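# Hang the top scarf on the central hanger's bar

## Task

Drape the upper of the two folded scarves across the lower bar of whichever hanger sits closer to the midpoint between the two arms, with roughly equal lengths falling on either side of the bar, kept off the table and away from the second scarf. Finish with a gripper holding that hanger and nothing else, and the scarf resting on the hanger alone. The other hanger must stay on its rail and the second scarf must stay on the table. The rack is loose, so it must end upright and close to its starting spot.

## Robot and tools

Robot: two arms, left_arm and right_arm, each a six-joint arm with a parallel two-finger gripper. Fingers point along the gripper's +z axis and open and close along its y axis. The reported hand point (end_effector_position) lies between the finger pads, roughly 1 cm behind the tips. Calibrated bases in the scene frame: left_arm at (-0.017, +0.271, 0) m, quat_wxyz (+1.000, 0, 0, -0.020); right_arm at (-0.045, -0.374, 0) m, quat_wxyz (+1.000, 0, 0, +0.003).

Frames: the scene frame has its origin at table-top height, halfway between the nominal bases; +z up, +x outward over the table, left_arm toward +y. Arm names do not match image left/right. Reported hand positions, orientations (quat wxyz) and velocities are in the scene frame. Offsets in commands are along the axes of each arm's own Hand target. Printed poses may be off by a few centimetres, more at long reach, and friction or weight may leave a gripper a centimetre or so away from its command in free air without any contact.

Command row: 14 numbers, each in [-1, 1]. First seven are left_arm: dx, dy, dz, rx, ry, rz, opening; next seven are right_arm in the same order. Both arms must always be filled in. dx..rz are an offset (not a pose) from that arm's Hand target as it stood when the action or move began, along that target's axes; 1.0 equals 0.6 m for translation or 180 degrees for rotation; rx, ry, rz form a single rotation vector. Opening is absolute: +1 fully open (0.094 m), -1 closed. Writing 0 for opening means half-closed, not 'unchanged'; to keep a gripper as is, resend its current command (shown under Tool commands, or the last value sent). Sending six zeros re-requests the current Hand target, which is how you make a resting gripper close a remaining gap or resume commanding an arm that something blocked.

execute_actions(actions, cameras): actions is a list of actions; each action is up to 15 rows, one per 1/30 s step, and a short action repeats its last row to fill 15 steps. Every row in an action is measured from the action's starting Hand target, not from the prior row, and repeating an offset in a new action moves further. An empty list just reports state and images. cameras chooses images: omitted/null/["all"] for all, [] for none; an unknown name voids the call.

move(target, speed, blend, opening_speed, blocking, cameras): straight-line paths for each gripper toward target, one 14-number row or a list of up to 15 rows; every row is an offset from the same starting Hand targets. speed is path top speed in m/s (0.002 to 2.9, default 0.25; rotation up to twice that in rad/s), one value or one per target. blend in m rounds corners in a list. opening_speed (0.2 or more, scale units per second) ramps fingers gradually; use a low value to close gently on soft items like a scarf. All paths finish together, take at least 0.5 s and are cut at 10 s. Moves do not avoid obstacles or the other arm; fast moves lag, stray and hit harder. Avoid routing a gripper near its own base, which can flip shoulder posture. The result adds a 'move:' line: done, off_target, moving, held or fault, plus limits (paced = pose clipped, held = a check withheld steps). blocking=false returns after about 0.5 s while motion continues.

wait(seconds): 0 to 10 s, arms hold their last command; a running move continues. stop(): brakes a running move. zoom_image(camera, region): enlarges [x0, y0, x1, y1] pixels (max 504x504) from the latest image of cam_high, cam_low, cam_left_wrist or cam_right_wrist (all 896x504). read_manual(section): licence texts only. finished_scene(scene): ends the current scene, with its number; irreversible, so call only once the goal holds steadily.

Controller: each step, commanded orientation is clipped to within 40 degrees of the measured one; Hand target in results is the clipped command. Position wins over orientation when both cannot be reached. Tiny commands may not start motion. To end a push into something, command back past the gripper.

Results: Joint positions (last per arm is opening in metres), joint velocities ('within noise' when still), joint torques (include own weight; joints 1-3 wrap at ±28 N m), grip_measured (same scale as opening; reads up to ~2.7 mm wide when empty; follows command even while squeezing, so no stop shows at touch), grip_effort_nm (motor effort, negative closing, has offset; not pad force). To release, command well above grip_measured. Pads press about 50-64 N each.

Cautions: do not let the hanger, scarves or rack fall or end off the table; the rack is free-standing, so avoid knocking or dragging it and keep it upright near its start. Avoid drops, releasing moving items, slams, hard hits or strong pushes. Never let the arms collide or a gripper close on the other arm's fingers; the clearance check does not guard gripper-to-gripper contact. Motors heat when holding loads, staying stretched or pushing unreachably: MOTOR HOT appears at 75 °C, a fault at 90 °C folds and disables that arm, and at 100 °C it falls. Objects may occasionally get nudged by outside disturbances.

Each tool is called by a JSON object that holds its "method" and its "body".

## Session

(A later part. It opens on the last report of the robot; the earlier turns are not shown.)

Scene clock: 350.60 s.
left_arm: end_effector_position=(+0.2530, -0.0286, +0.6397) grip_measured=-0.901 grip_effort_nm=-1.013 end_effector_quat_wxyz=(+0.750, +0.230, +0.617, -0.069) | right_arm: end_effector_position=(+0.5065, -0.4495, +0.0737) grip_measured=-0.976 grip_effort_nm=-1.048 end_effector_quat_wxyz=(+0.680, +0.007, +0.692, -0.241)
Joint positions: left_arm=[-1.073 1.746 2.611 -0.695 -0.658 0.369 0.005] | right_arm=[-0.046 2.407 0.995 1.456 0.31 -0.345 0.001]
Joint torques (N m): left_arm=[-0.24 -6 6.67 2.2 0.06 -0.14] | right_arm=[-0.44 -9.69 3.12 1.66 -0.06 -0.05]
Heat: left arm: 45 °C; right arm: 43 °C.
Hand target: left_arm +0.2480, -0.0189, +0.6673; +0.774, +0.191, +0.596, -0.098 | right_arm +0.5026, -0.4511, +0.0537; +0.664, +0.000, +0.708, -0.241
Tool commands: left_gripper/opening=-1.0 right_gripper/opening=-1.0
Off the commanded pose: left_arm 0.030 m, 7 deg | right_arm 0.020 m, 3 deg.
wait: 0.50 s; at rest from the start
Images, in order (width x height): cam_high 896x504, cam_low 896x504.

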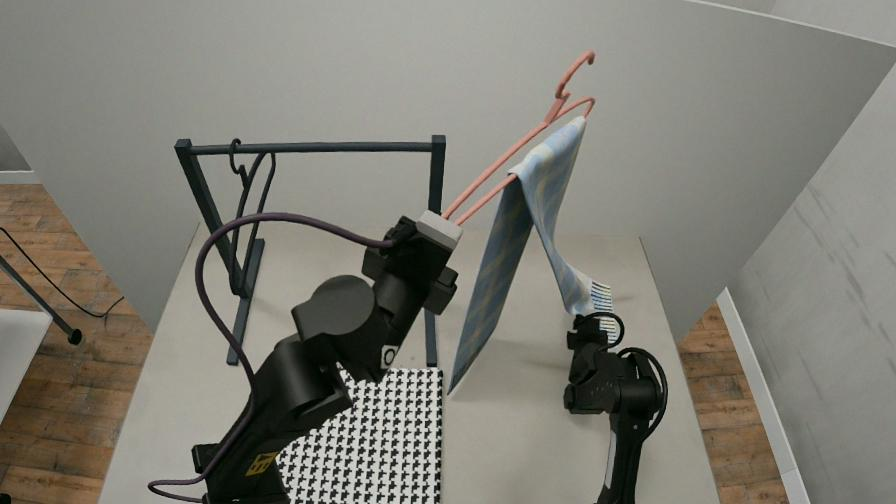

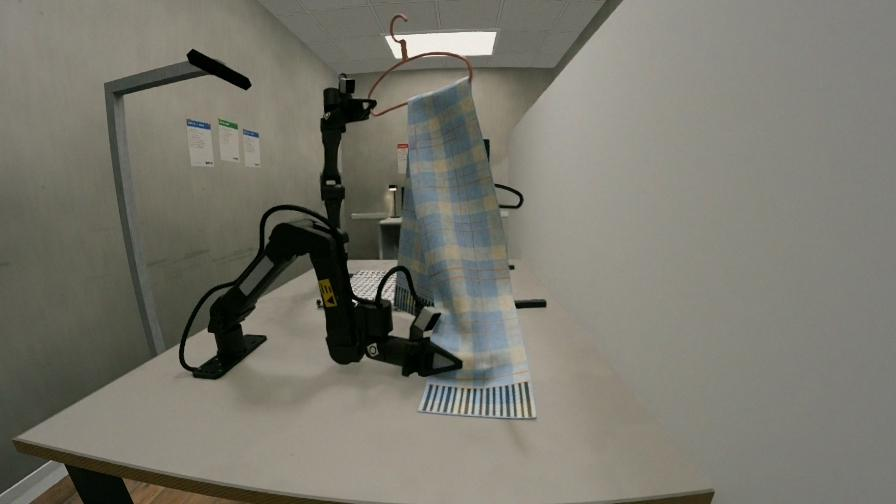

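{"method": "move", "body": {"target": [[0,0,0,0,0,0,-1,-0.04,0.24,-0.09,0,0,0,-1],[0,0,0,0,0,0,-1,-0.04,0.24,-0.09,0,0,0,-0.5]], "speed": 0.1, "opening_speed": 0.4}}

Scene clock: 356.80 s.
left_arm: end_effector_position=(+0.2528, -0.0281, +0.6425) grip_measured=-0.901 grip_effort_nm=-1.018 end_effector_quat_wxyz=(+0.753, +0.225, +0.614, -0.072) | right_arm: end_effector_position=(+0.5000, -0.3019, +0.0673) grip_measured=-0.502 grip_effort_nm=0.076 end_effector_quat_wxyz=(+0.703, +0.028, +0.674, -0.225)
Joint positions: left_arm=[-1.073 1.746 2.611 -0.681 -0.658 0.369 0.005] | right_arm=[0.33 2.505 1.095 1.526 0.684 -0.343 0.023]
Joint torques (N m): left_arm=[-0.18 -5.74 7.06 2.07 0.07 -0.12] | right_arm=[0.94 -8.24 4.68 0.86 0.08 -0.08]
Heat: left arm: 46 °C; right arm: 43 °C.
Hand target: left_arm +0.2480, -0.0189, +0.6672; +0.774, +0.191, +0.596, -0.098 | right_arm +0.5010, -0.2978, +0.0272; +0.664, +0.001, +0.708, -0.241
Off the commanded pose: left_arm 0.027 m, 6 deg | right_arm 0.040 m, 7 deg.
move: off_target (left_arm, right_arm); target 2's new opening was sent with right_arm's hand 0.040 m and 7 deg from that target

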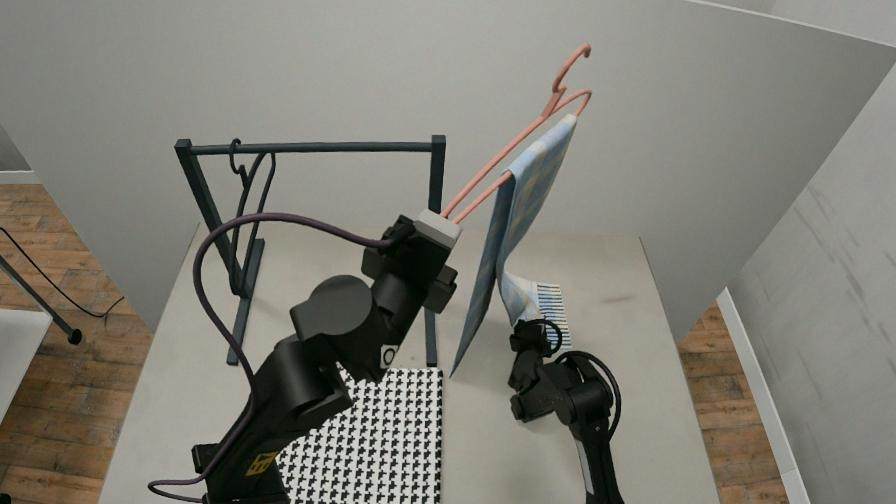

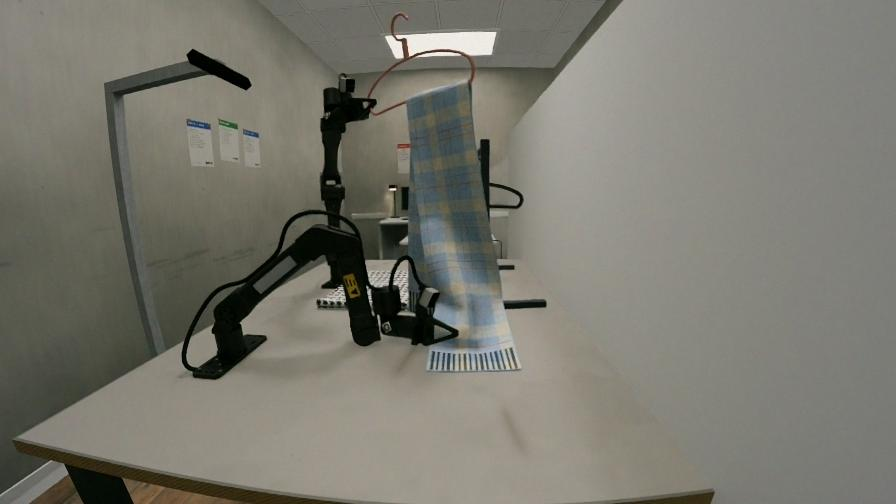

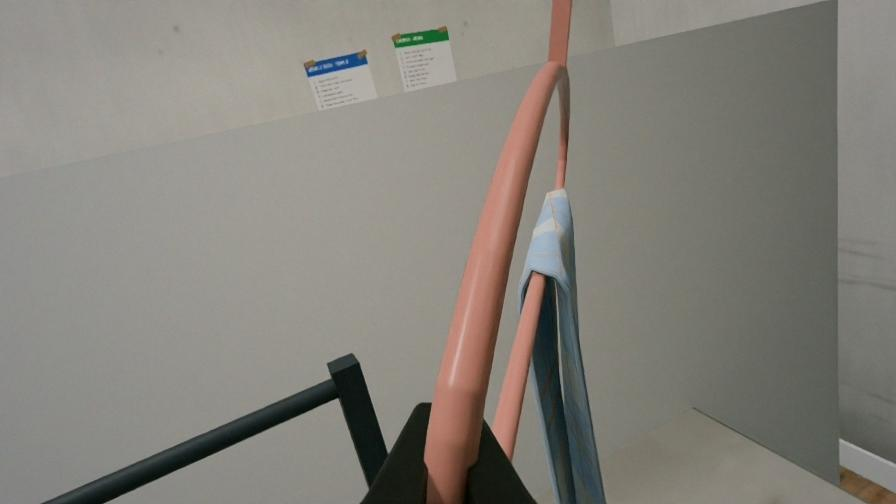

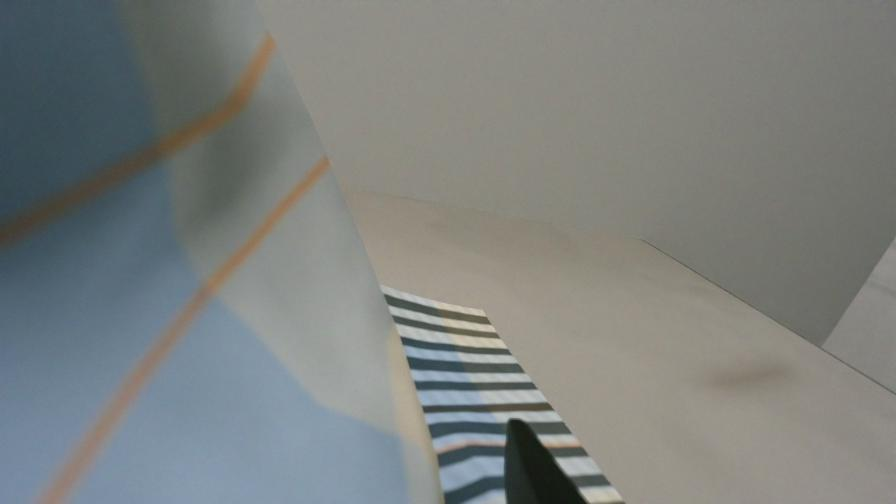

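{"method": "move", "body": {"target": [[0,0,0,0,0,0,-1,-0.02,0,0,0,0,0,-0.2],[0,0,0,0,0,0,-1,-0.04,0,-0.25,0,0,0,-0.2]], "speed": 0.1, "cameras": ["cam_high","cam_low","cam_right_wrist"]}}

Scene clock: 359.40 s.
left_arm: end_effector_position=(+0.2528, -0.0281, +0.6425) grip_measured=-0.901 grip_effort_nm=-1.013 end_effector_quat_wxyz=(+0.753, +0.225, +0.614, -0.072) | right_arm: end_effector_position=(+0.3704, -0.2371, +0.0546) grip_measured=-0.202 grip_effort_nm=0.081 end_effector_quat_wxyz=(+0.658, +0.015, +0.717, -0.230)
Joint positions: left_arm=[-1.073 1.746 2.611 -0.681 -0.658 0.369 0.005] | right_arm=[0.667 2.323 0.7 1.569 1.028 -0.269 0.037]
Joint torques (N m): left_arm=[-0.17 -5.71 7.06 2.07 0.07 -0.13] | right_arm=[1.02 -10.15 0.44 1.35 0.19 -0.07]
Heat: left arm: 45 °C; right arm: 43 °C.
Hand target: left_arm +0.2480, -0.0189, +0.6672; +0.774, +0.191, +0.596, -0.098 | right_arm +0.3629, -0.2388, +0.0499; +0.664, +0.000, +0.708, -0.241
Off the commanded pose: left_arm 0.027 m, 6 deg | right_arm 0.009 m, 2 deg.
joint read past its limit (right arm) — joint 4 (wrist pitch), upper limit.
joint sent to its limit (right arm) — joint 4 (wrist pitch), upper limit. The joint targets still meet the commanded pose.
move: off_target (left_arm)
Images, in order (width x height): cam_high 896x504, cam_low 896x504, cam_right_wrist 896x504.

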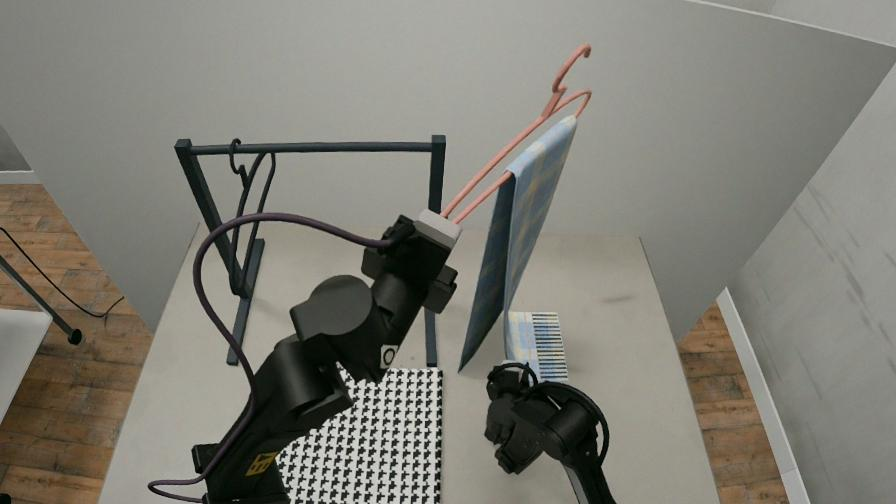

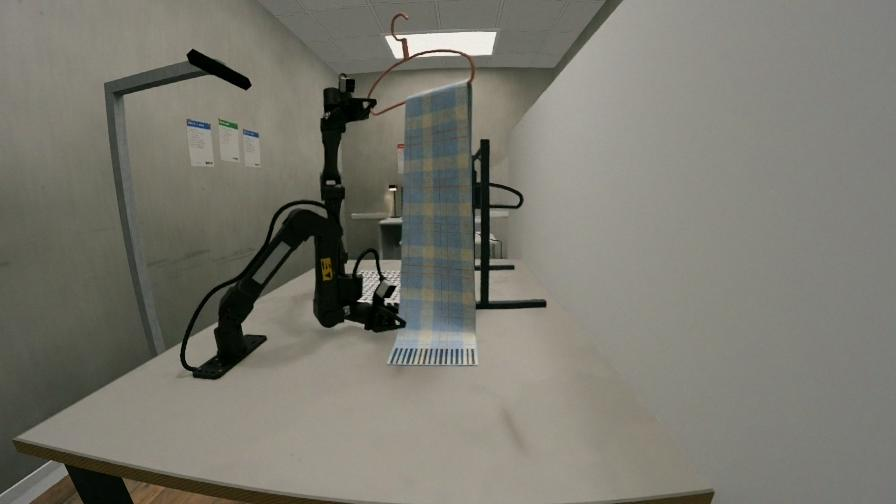

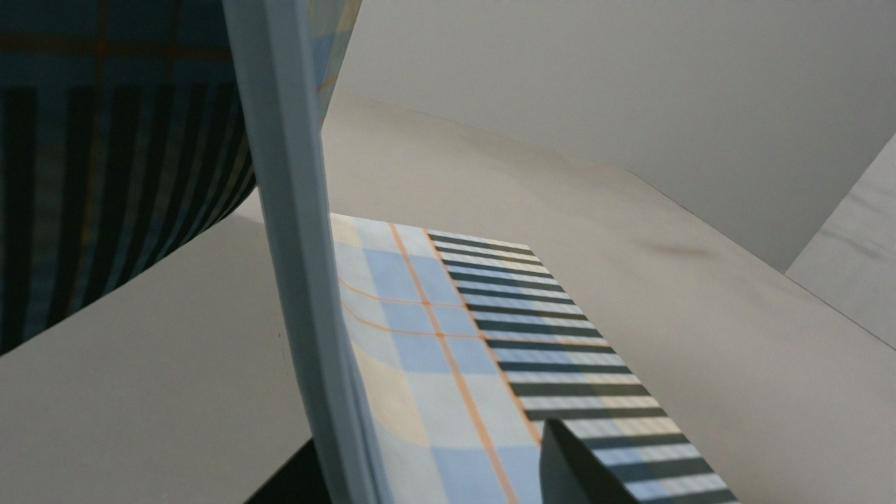

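{"method": "move", "body": {"target": [[0,0,0,0,0,0,-1,-0.111,-0.036,-0.131,0,0,0,-0.2],[0,0,0,0,0,0,-1,-0.296,0.010,-0.179,-0.0544,-0.0102,0.1102,-0.2]], "speed": 0.15, "blend": 0.02, "cameras": ["cam_high","cam_low","cam_right_wrist"]}}

Scene clock: 366.63 s.
left_arm: end_effector_position=(+0.2528, -0.0281, +0.6425) grip_measured=-0.901 grip_effort_nm=-1.018 end_effector_quat_wxyz=(+0.753, +0.225, +0.614, -0.072) | right_arm: end_effector_position=(+0.2847, -0.1461, +0.1971) grip_measured=-0.202 grip_effort_nm=0.076 end_effector_quat_wxyz=(+0.697, +0.050, +0.710, -0.086)
Joint positions: left_arm=[-1.073 1.746 2.611 -0.681 -0.658 0.369 0.005] | right_arm=[1.029 1.702 0.68 0.979 1.226 -0.012 0.037]
Joint torques (N m): left_arm=[-0.18 -5.72 7.05 2.07 0.07 -0.13] | right_arm=[0.66 -9.98 8.65 1.17 -0.03 0.01]
Heat: left arm: 45 °C; right arm: 44 °C.
Hand target: left_arm +0.2480, -0.0189, +0.6672; +0.774, +0.191, +0.596, -0.098 | right_arm +0.2849, -0.1398, +0.2150; +0.704, +0.062, +0.704, -0.063
Off the commanded pose: left_arm 0.027 m, 6 deg | right_arm 0.019 m, 3 deg.
move: off_target (left_arm, right_arm)
Images, in order (width x height): cam_high 896x504, cam_low 896x504, cam_right_wrist 896x504.

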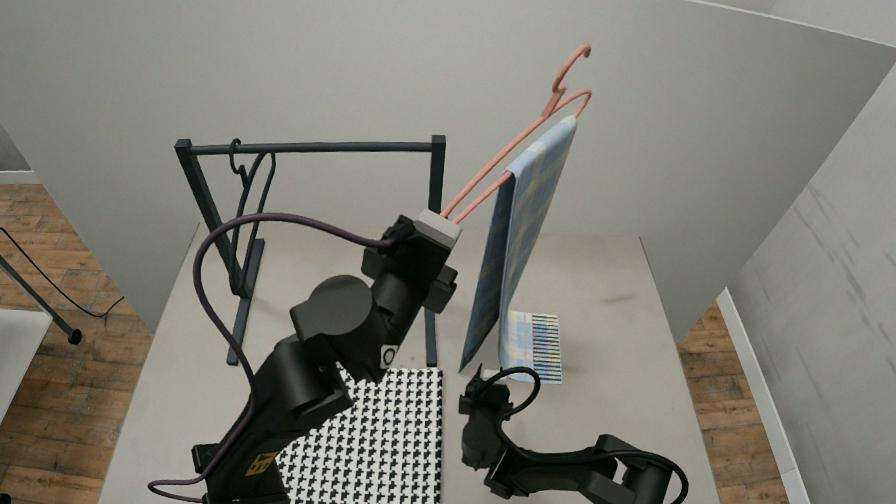

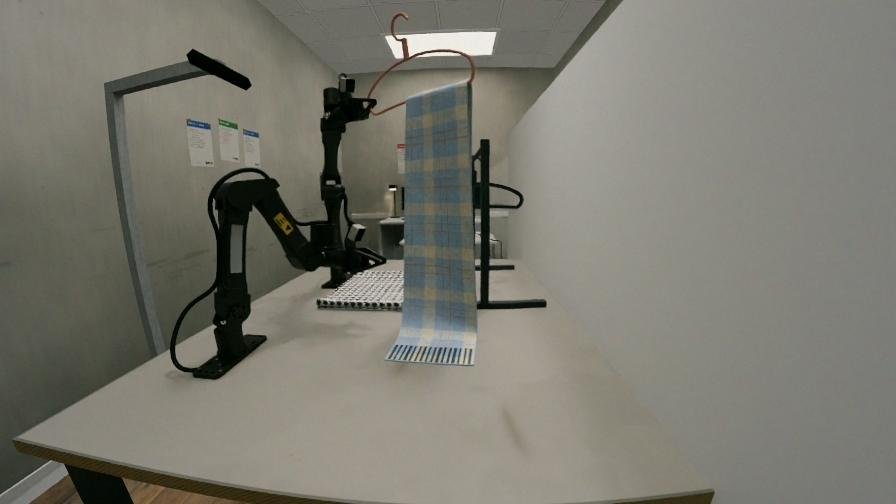

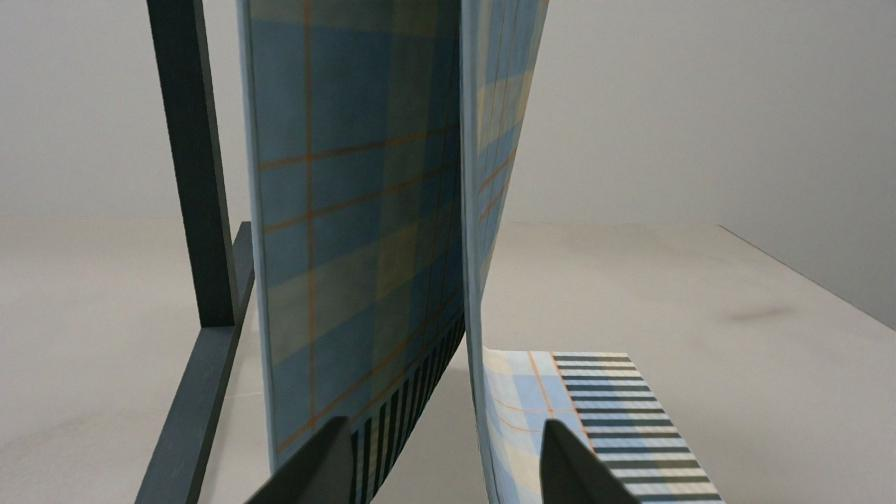

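{"method": "move", "body": {"target": [[0,0,0,0,0,0,-1,0,0.0667,0,0,0,0,-0.1],[0,0,0,0,0,0,-1,0,0.0667,0.06,0,0,0,-0.1]], "speed": 0.1, "cameras": ["cam_right_wrist"]}}

Scene clock: 371.33 s.
left_arm: end_effector_position=(+0.2528, -0.0281, +0.6425) grip_measured=-0.901 grip_effort_nm=-1.018 end_effector_quat_wxyz=(+0.753, +0.225, +0.614, -0.072) | right_arm: end_effector_position=(+0.3216, -0.1136, +0.2138) grip_measured=-0.102 grip_effort_nm=0.081 end_effector_quat_wxyz=(+0.704, +0.061, +0.704, -0.067)
Joint positions: left_arm=[-1.073 1.746 2.611 -0.681 -0.658 0.369 0.005] | right_arm=[0.984 1.818 0.886 0.933 1.172 -0.01 0.042]
Joint torques (N m): left_arm=[-0.18 -5.72 7.06 2.07 0.07 -0.13] | right_arm=[-0.27 -7.2 9.58 1.22 -0.04 0.05]
Heat: left arm: 45 °C; right arm: 44 °C.
Hand target: left_arm +0.2480, -0.0189, +0.6672; +0.774, +0.191, +0.596, -0.098 | right_arm +0.3273, -0.1067, +0.2149; +0.704, +0.062, +0.704, -0.063
Off the commanded pose: left_arm 0.027 m, 6 deg | right_arm 0.009 m, 1 deg.
move: off_target (left_arm)
Images, in order (width x height): cam_right_wrist 896x504.

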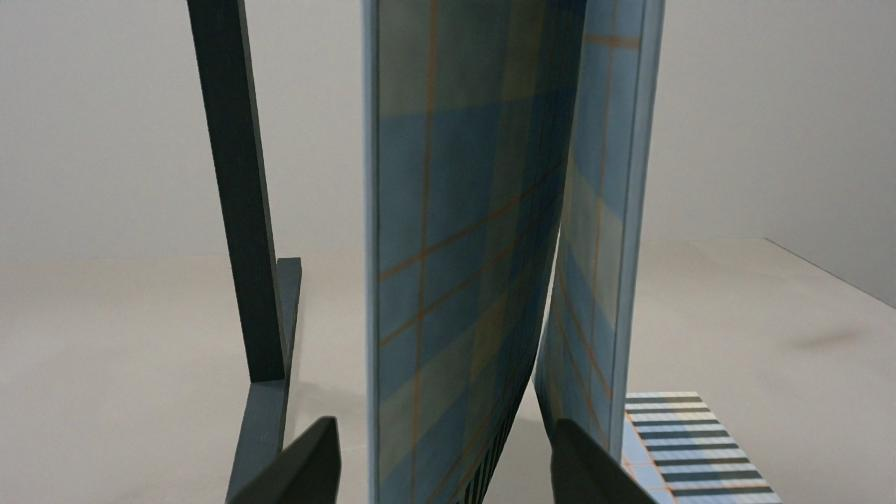

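{"method": "move", "body": {"target": [[0,0,0,0,0,0,-1,0,0.012,0,0,0,0,-0.05],[0,0,0,0,0,0,-1,0,0.009,0.088,0,0,0,-0.05],[0,0,0,0,0,0,-1,0,0.009,0.088,0,0,0,-1]], "speed": 0.1, "opening_speed": 0.7}}

Scene clock: 375.27 s.
left_arm: end_effector_position=(+0.2528, -0.0281, +0.6425) grip_measured=-0.901 grip_effort_nm=-1.018 end_effector_quat_wxyz=(+0.753, +0.225, +0.614, -0.072) | right_arm: end_effector_position=(+0.3738, -0.1166, +0.2147) grip_measured=-0.975 grip_effort_nm=-0.999 end_effector_quat_wxyz=(+0.704, +0.061, +0.704, -0.067)
Joint positions: left_arm=[-1.073 1.746 2.611 -0.681 -0.658 0.369 0.005] | right_arm=[0.864 1.907 1.014 0.894 1.051 -0.009 0.001]
Joint torques (N m): left_arm=[-0.2 -5.72 7.06 2.07 0.07 -0.13] | right_arm=[-0.32 -8.08 9.87 1.31 -0.05 0.05]
Heat: left arm: 45 °C; right arm: 43 °C.
Hand target: left_arm +0.2480, -0.0189, +0.6672; +0.774, +0.191, +0.596, -0.098 | right_arm +0.3802, -0.1108, +0.2149; +0.704, +0.062, +0.704, -0.063
Off the commanded pose: left_arm 0.027 m, 6 deg | right_arm 0.009 m, 1 deg.
move: off_target (left_arm)

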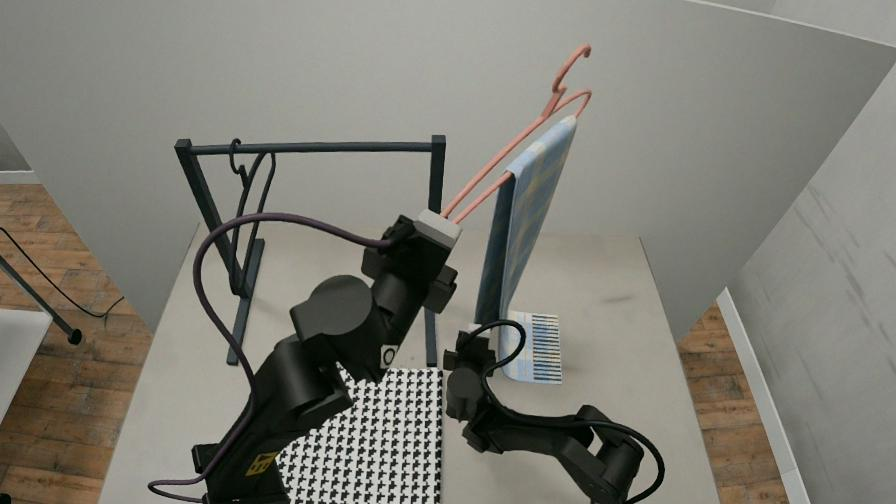

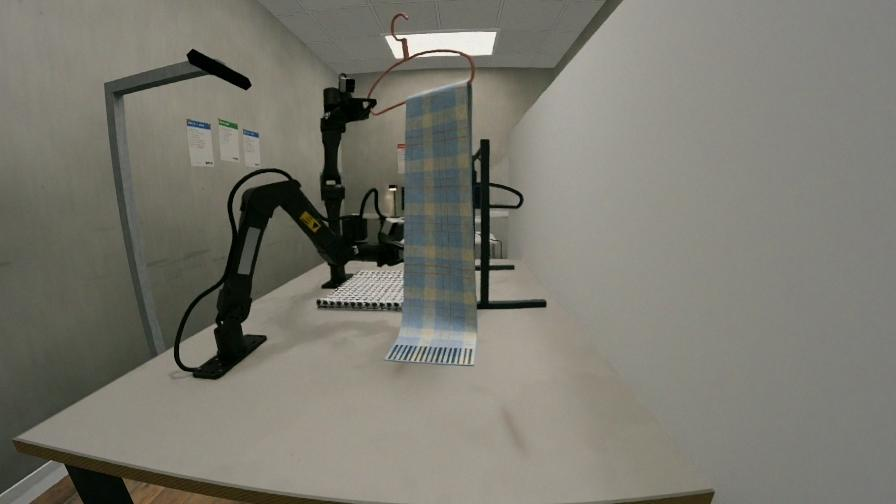

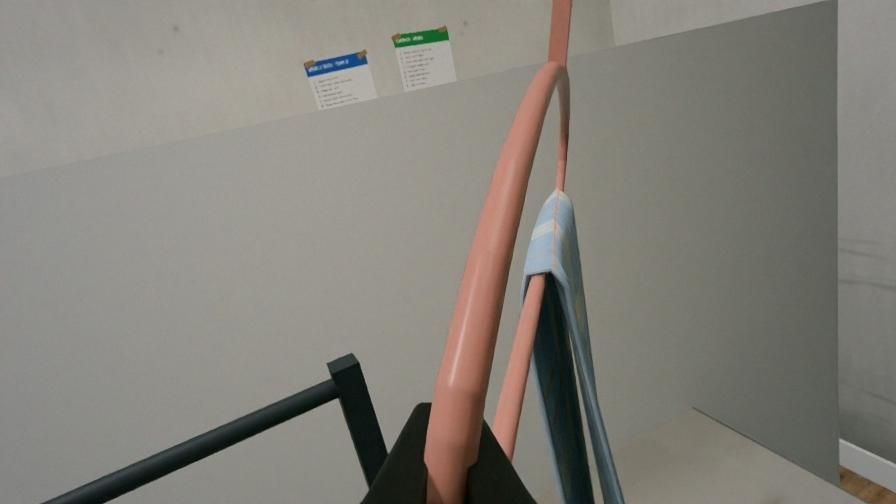

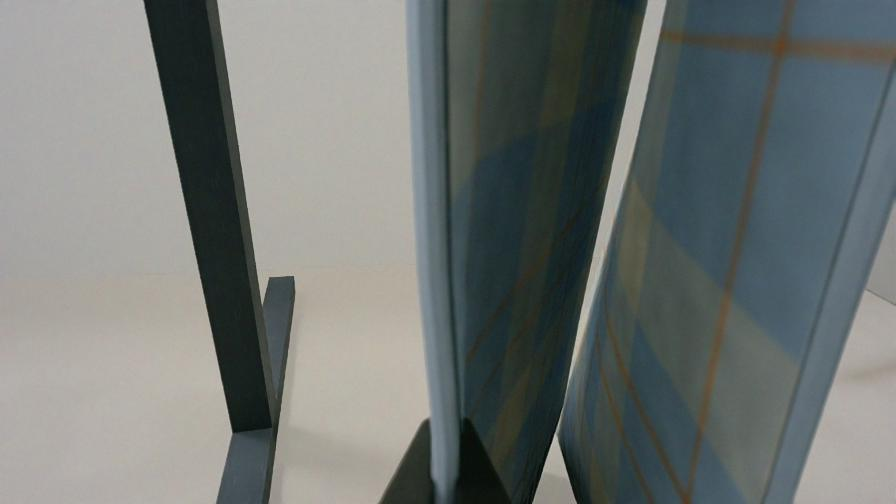

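{"method": "move", "body": {"target": [0,0,0,0,0,0,-1,0.125,0,0,0,0,0,-1], "speed": 0.06}}

Scene clock: 377.47 s.
left_arm: end_effector_position=(+0.2532, -0.0286, +0.6385) grip_measured=-0.901 grip_effort_nm=-1.013 end_effector_quat_wxyz=(+0.748, +0.231, +0.618, -0.068) | right_arm: end_effector_position=(+0.3803, -0.1089, +0.1568) grip_measured=-0.977 grip_effort_nm=-1.043 end_effector_quat_wxyz=(+0.712, +0.074, +0.696, -0.054)
Joint positions: left_arm=[-1.073 1.746 2.611 -0.701 -0.658 0.369 0.005] | right_arm=[0.864 2.114 0.996 1.157 1.051 -0.004 0.001]
Joint torques (N m): left_arm=[-0.27 -6.09 6.61 2.23 0.06 -0.15] | right_arm=[-0.35 -8.76 4.12 1.42 -0.07 0.03]
Heat: left arm: 45 °C; right arm: 43 °C.
Hand target: left_arm +0.2480, -0.0189, +0.6672; +0.774, +0.191, +0.596, -0.098 | right_arm +0.3803, -0.1108, +0.1400; +0.704, +0.062, +0.704, -0.063
Off the commanded pose: left_arm 0.031 m, 7 deg | right_arm 0.017 m, 2 deg.
move: off_target (left_arm, right_arm)

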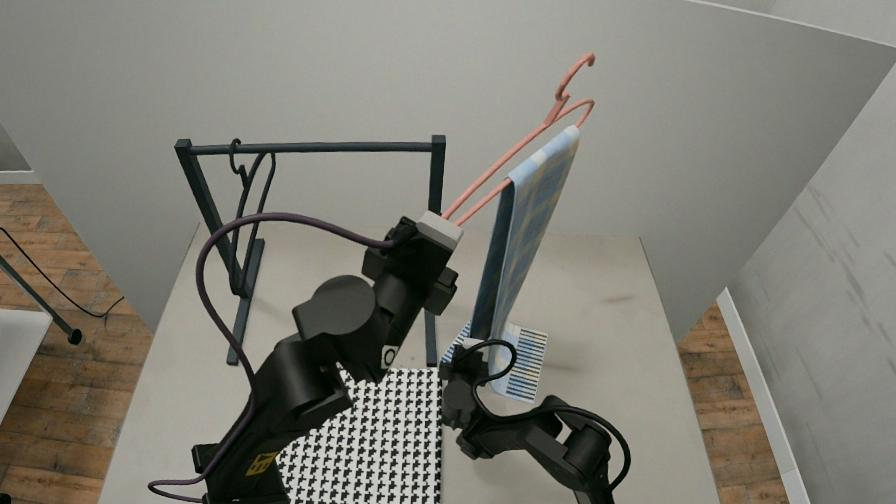

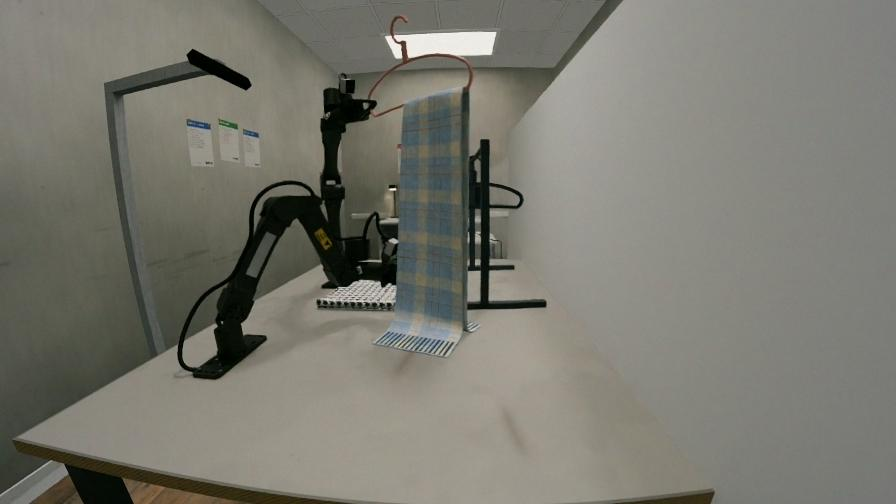

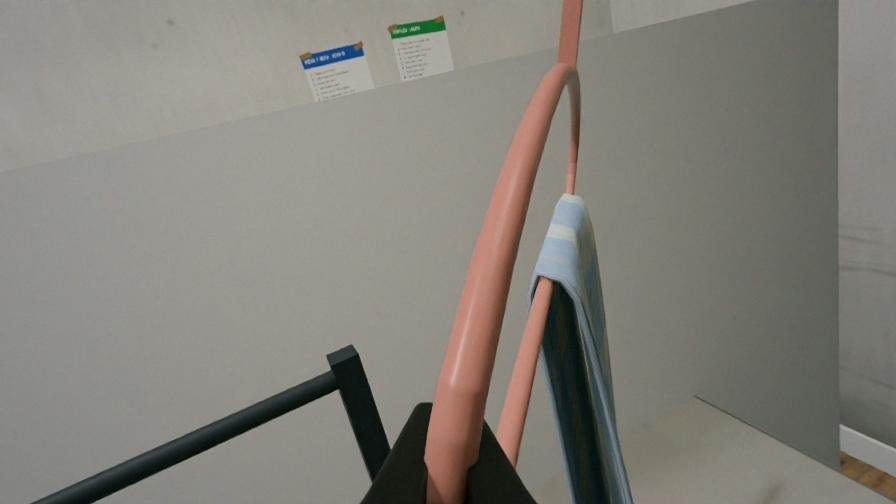

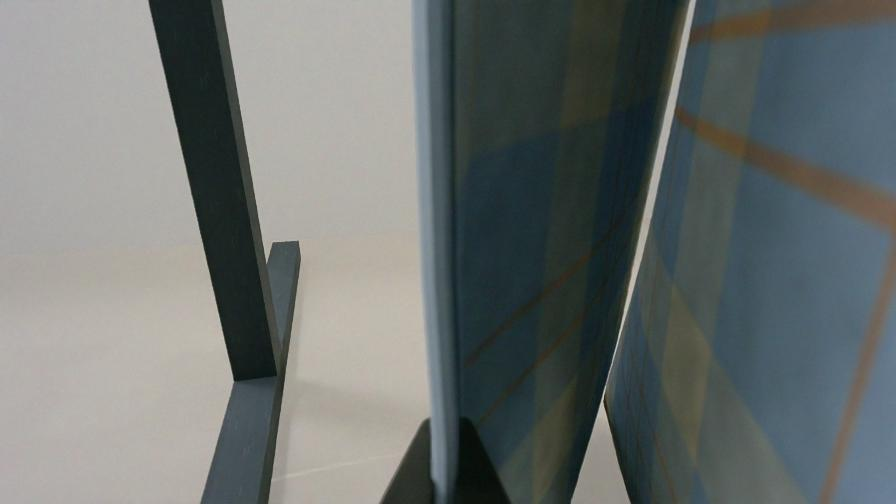

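{"method": "move", "body": {"target": [0,0,0,0,0,0,-1,0.042,0,0,0,0,0,-1], "speed": 0.06, "cameras": ["cam_high","cam_low"]}}

{"method": "zoom_image", "body": {"camera": "cam_high", "region": [420, 280, 600, 420]}}

{"method": "zoom_image", "body": {"camera": "cam_low", "region": [330, 250, 530, 380]}}

Scene clock: 379.00 s.
left_arm: end_effector_position=(+0.2532, -0.0286, +0.6384) grip_measured=-0.901 grip_effort_nm=-1.018 end_effector_quat_wxyz=(+0.748, +0.231, +0.618, -0.067) | right_arm: end_effector_position=(+0.3813, -0.1077, +0.1332) grip_measured=-0.977 grip_effort_nm=-1.053 end_effector_quat_wxyz=(+0.713, +0.075, +0.695, -0.053)
Joint positions: left_arm=[-1.073 1.746 2.611 -0.701 -0.658 0.369 0.005] | right_arm=[0.864 2.196 0.996 1.244 1.051 -0.004 0.001]
Joint torques (N m): left_arm=[-0.24 -6.08 6.6 2.26 0.06 -0.14] | right_arm=[-0.35 -8.92 3.34 1.44 -0.08 0.03]
Heat: left arm: 45 °C; right arm: 43 °C.
Hand target: left_arm +0.2480, -0.0189, +0.6672; +0.774, +0.191, +0.596, -0.098 | right_arm +0.3803, -0.1108, +0.1148; +0.704, +0.062, +0.704, -0.063
Off the commanded pose: left_arm 0.031 m, 7 deg | right_arm 0.019 m, 2 deg.
move: off_target (left_arm, right_arm)
Images, in order (width x height): cam_high 896x504, cam_low 896x504.

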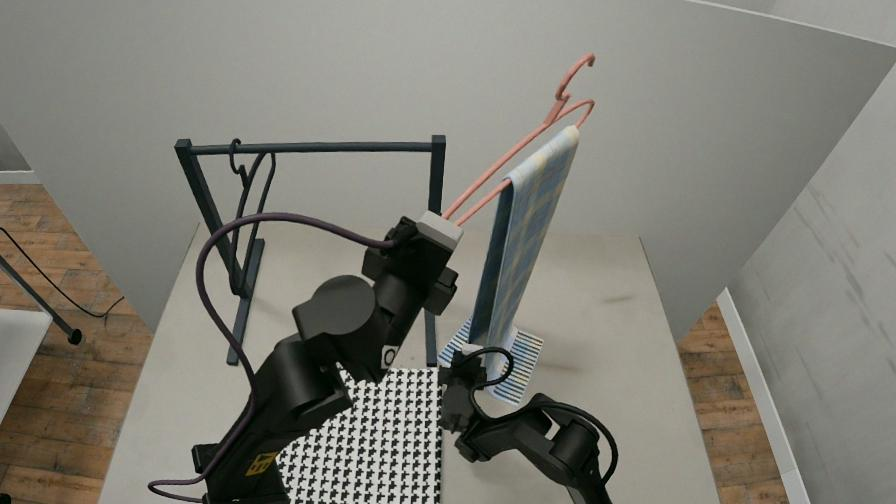

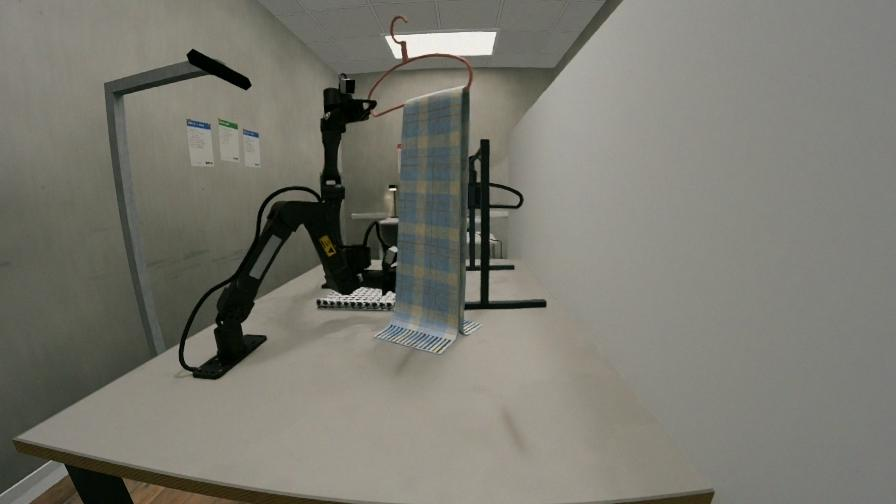

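Scaled by 2.800.

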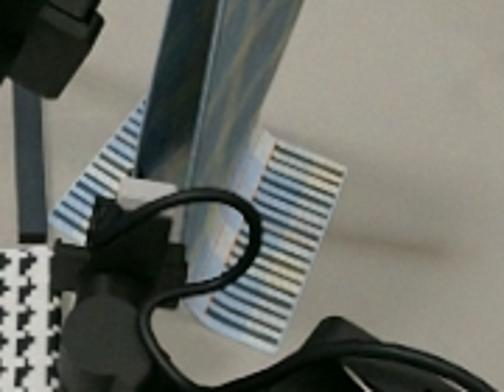

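Scaled by 2.520.

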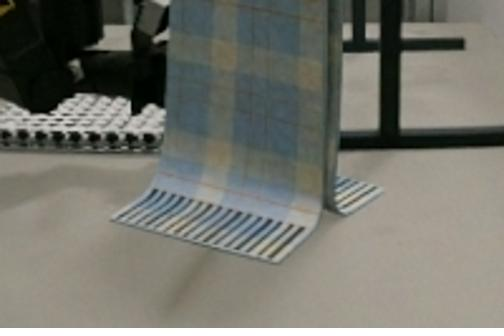

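{"method": "move", "body": {"target": [[0,0,0,0,0,0,-1,-0.05,0,0,0,0,0,-1],[0,0,0,0,0,0,-1,-0.05,0,0,0,0,0,-0.4],[0,0,0,0,0,0,-1,-0.07,0,-0.15,0,0,0,-0.4]], "speed": 0.08, "opening_speed": 0.4, "cameras": ["cam_high","cam_low","cam_right_wrist"]}}

Scene clock: 384.33 s.
left_arm: end_effector_position=(+0.2530, -0.0282, +0.6410) grip_measured=-0.901 grip_effort_nm=-1.013 end_effector_quat_wxyz=(+0.751, +0.227, +0.616, -0.070) | right_arm: end_effector_position=(+0.2957, -0.0901, +0.1453) grip_measured=-0.402 grip_effort_nm=0.076 end_effector_quat_wxyz=(+0.701, +0.049, +0.708, -0.070)
Joint positions: left_arm=[-1.073 1.746 2.611 -0.689 -0.659 0.369 0.005] | right_arm=[1.079 2.035 0.839 1.17 1.253 -0.004 0.028]
Joint torques (N m): left_arm=[-0.21 -5.86 6.86 2.15 0.08 -0.14] | right_arm=[0.46 -12.92 3.63 1.37 0.22 0.01]
Heat: left arm: 46 °C; right arm: 44 °C.
Hand target: left_arm +0.2481, -0.0189, +0.6672; +0.774, +0.191, +0.596, -0.098 | right_arm +0.2916, -0.0949, +0.1568; +0.705, +0.062, +0.704, -0.062
Off the commanded pose: left_arm 0.028 m, 6 deg | right_arm 0.013 m, 2 deg.
move: off_target (left_arm, right_arm); target 2's new opening was sent with right_arm's hand 0.012 m and 1 deg from that target
Images, in order (width x height): cam_high 896x504, cam_low 896x504, cam_right_wrist 896x504.

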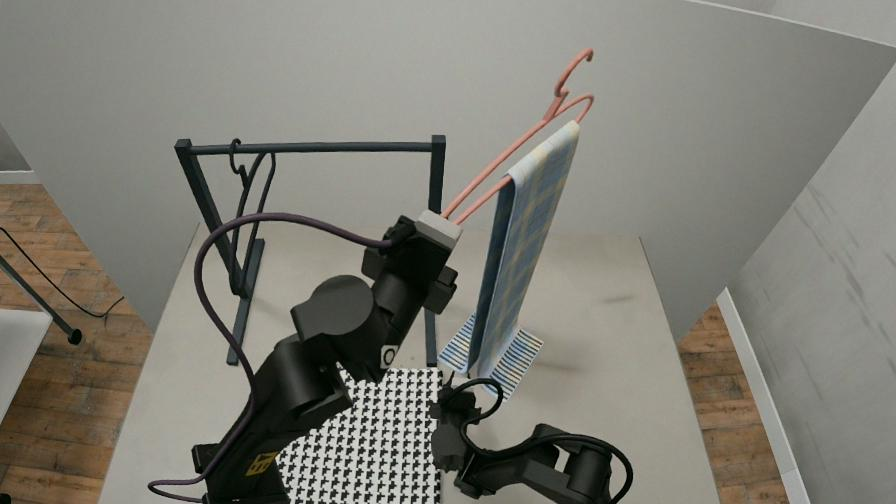

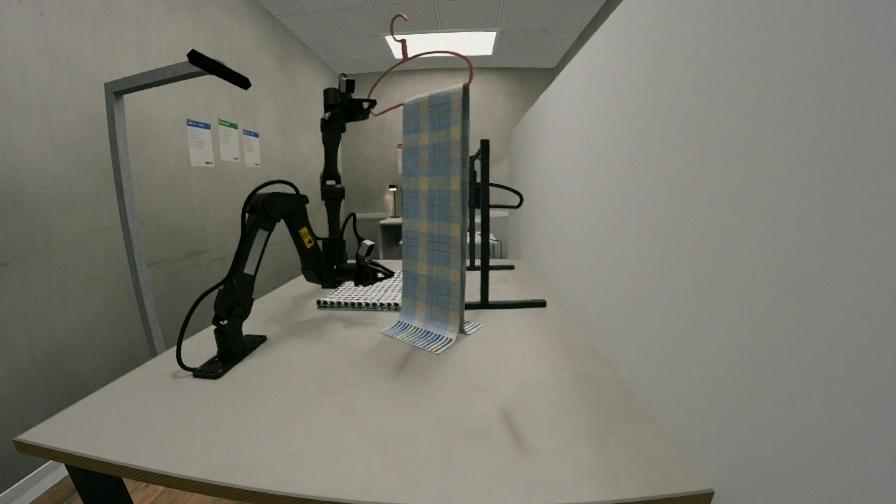

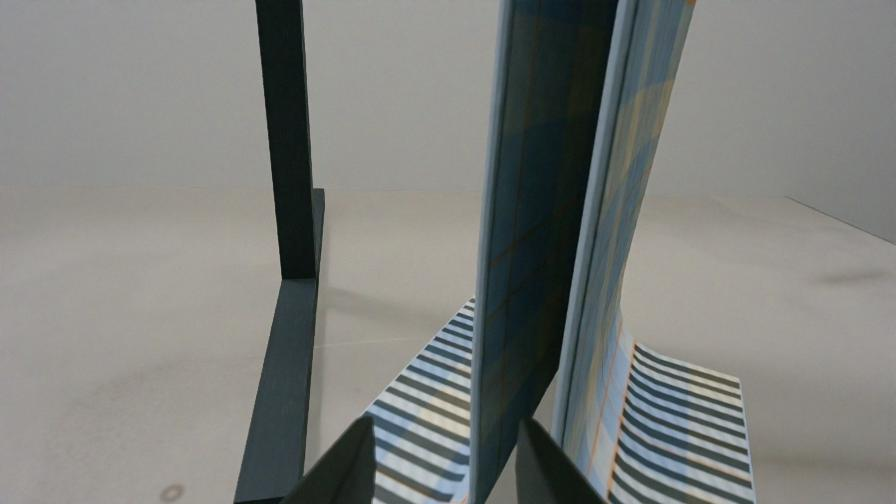

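{"method": "move", "body": {"target": [[0,0,0,0,0,0,-1,-0.072,-0.053,-0.062,0,0,0,-0.4],[0,0,0,0,0,0,-1,-0.072,-0.52,0.173,0,0,0,-0.4]], "speed": 0.2, "blend": 0.03, "cameras": ["cam_high","cam_low"]}}

Scene clock: 388.27 s.
left_arm: end_effector_position=(+0.2530, -0.0282, +0.6411) grip_measured=-0.901 grip_effort_nm=-1.013 end_effector_quat_wxyz=(+0.751, +0.227, +0.616, -0.070) | right_arm: end_effector_position=(+0.3328, -0.4186, +0.1914) grip_measured=-0.402 grip_effort_nm=0.076 end_effector_quat_wxyz=(+0.697, +0.060, +0.711, -0.066)
Joint positions: left_arm=[-1.073 1.746 2.611 -0.688 -0.659 0.369 0.005] | right_arm=[-0.076 1.314 0.293 1.002 0.108 -0.007 0.028]
Joint torques (N m): left_arm=[-0.2 -5.85 6.87 2.14 0.08 -0.14] | right_arm=[-0.69 -3.26 9.13 1.79 -0.11 0.04]
Heat: left arm: 47 °C; right arm: 44 °C.
Hand target: left_arm +0.2481, -0.0189, +0.6673; +0.774, +0.190, +0.596, -0.098 | right_arm +0.3391, -0.4203, +0.2003; +0.705, +0.062, +0.704, -0.063
Off the commanded pose: left_arm 0.028 m, 6 deg | right_arm 0.011 m, 1 deg.
move: off_target (left_arm, right_arm)
Images, in order (width x height): cam_high 896x504, cam_low 896x504.

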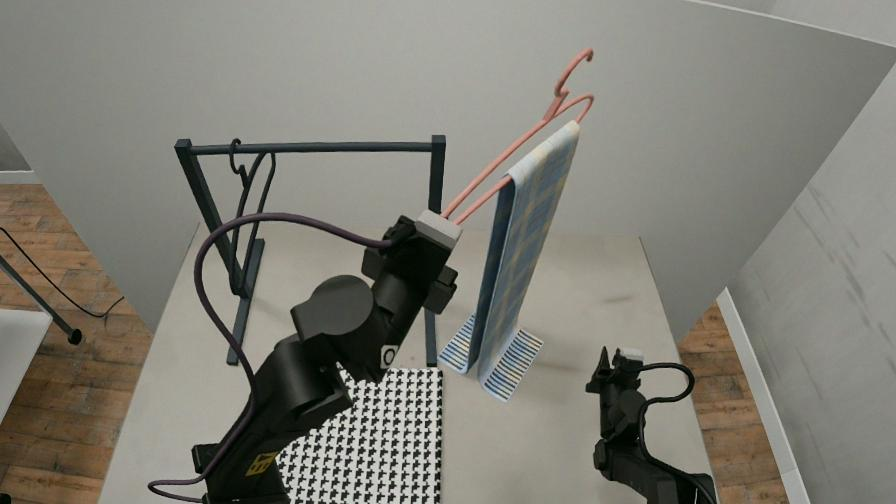

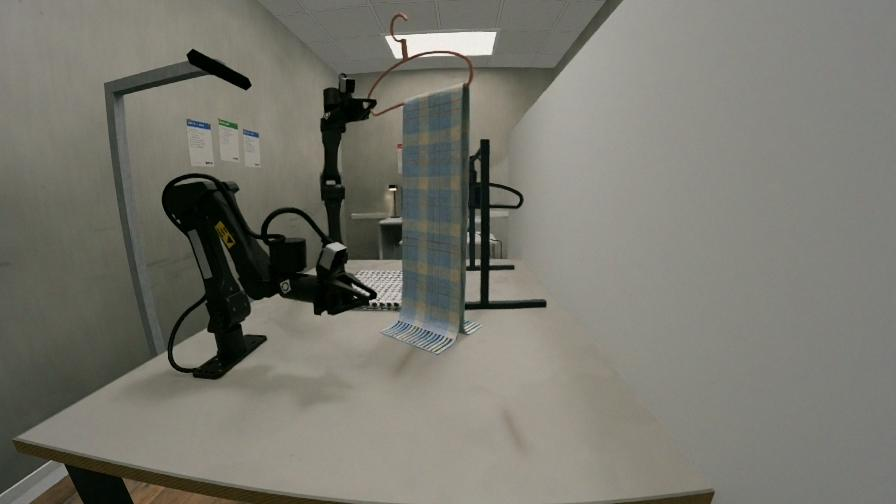

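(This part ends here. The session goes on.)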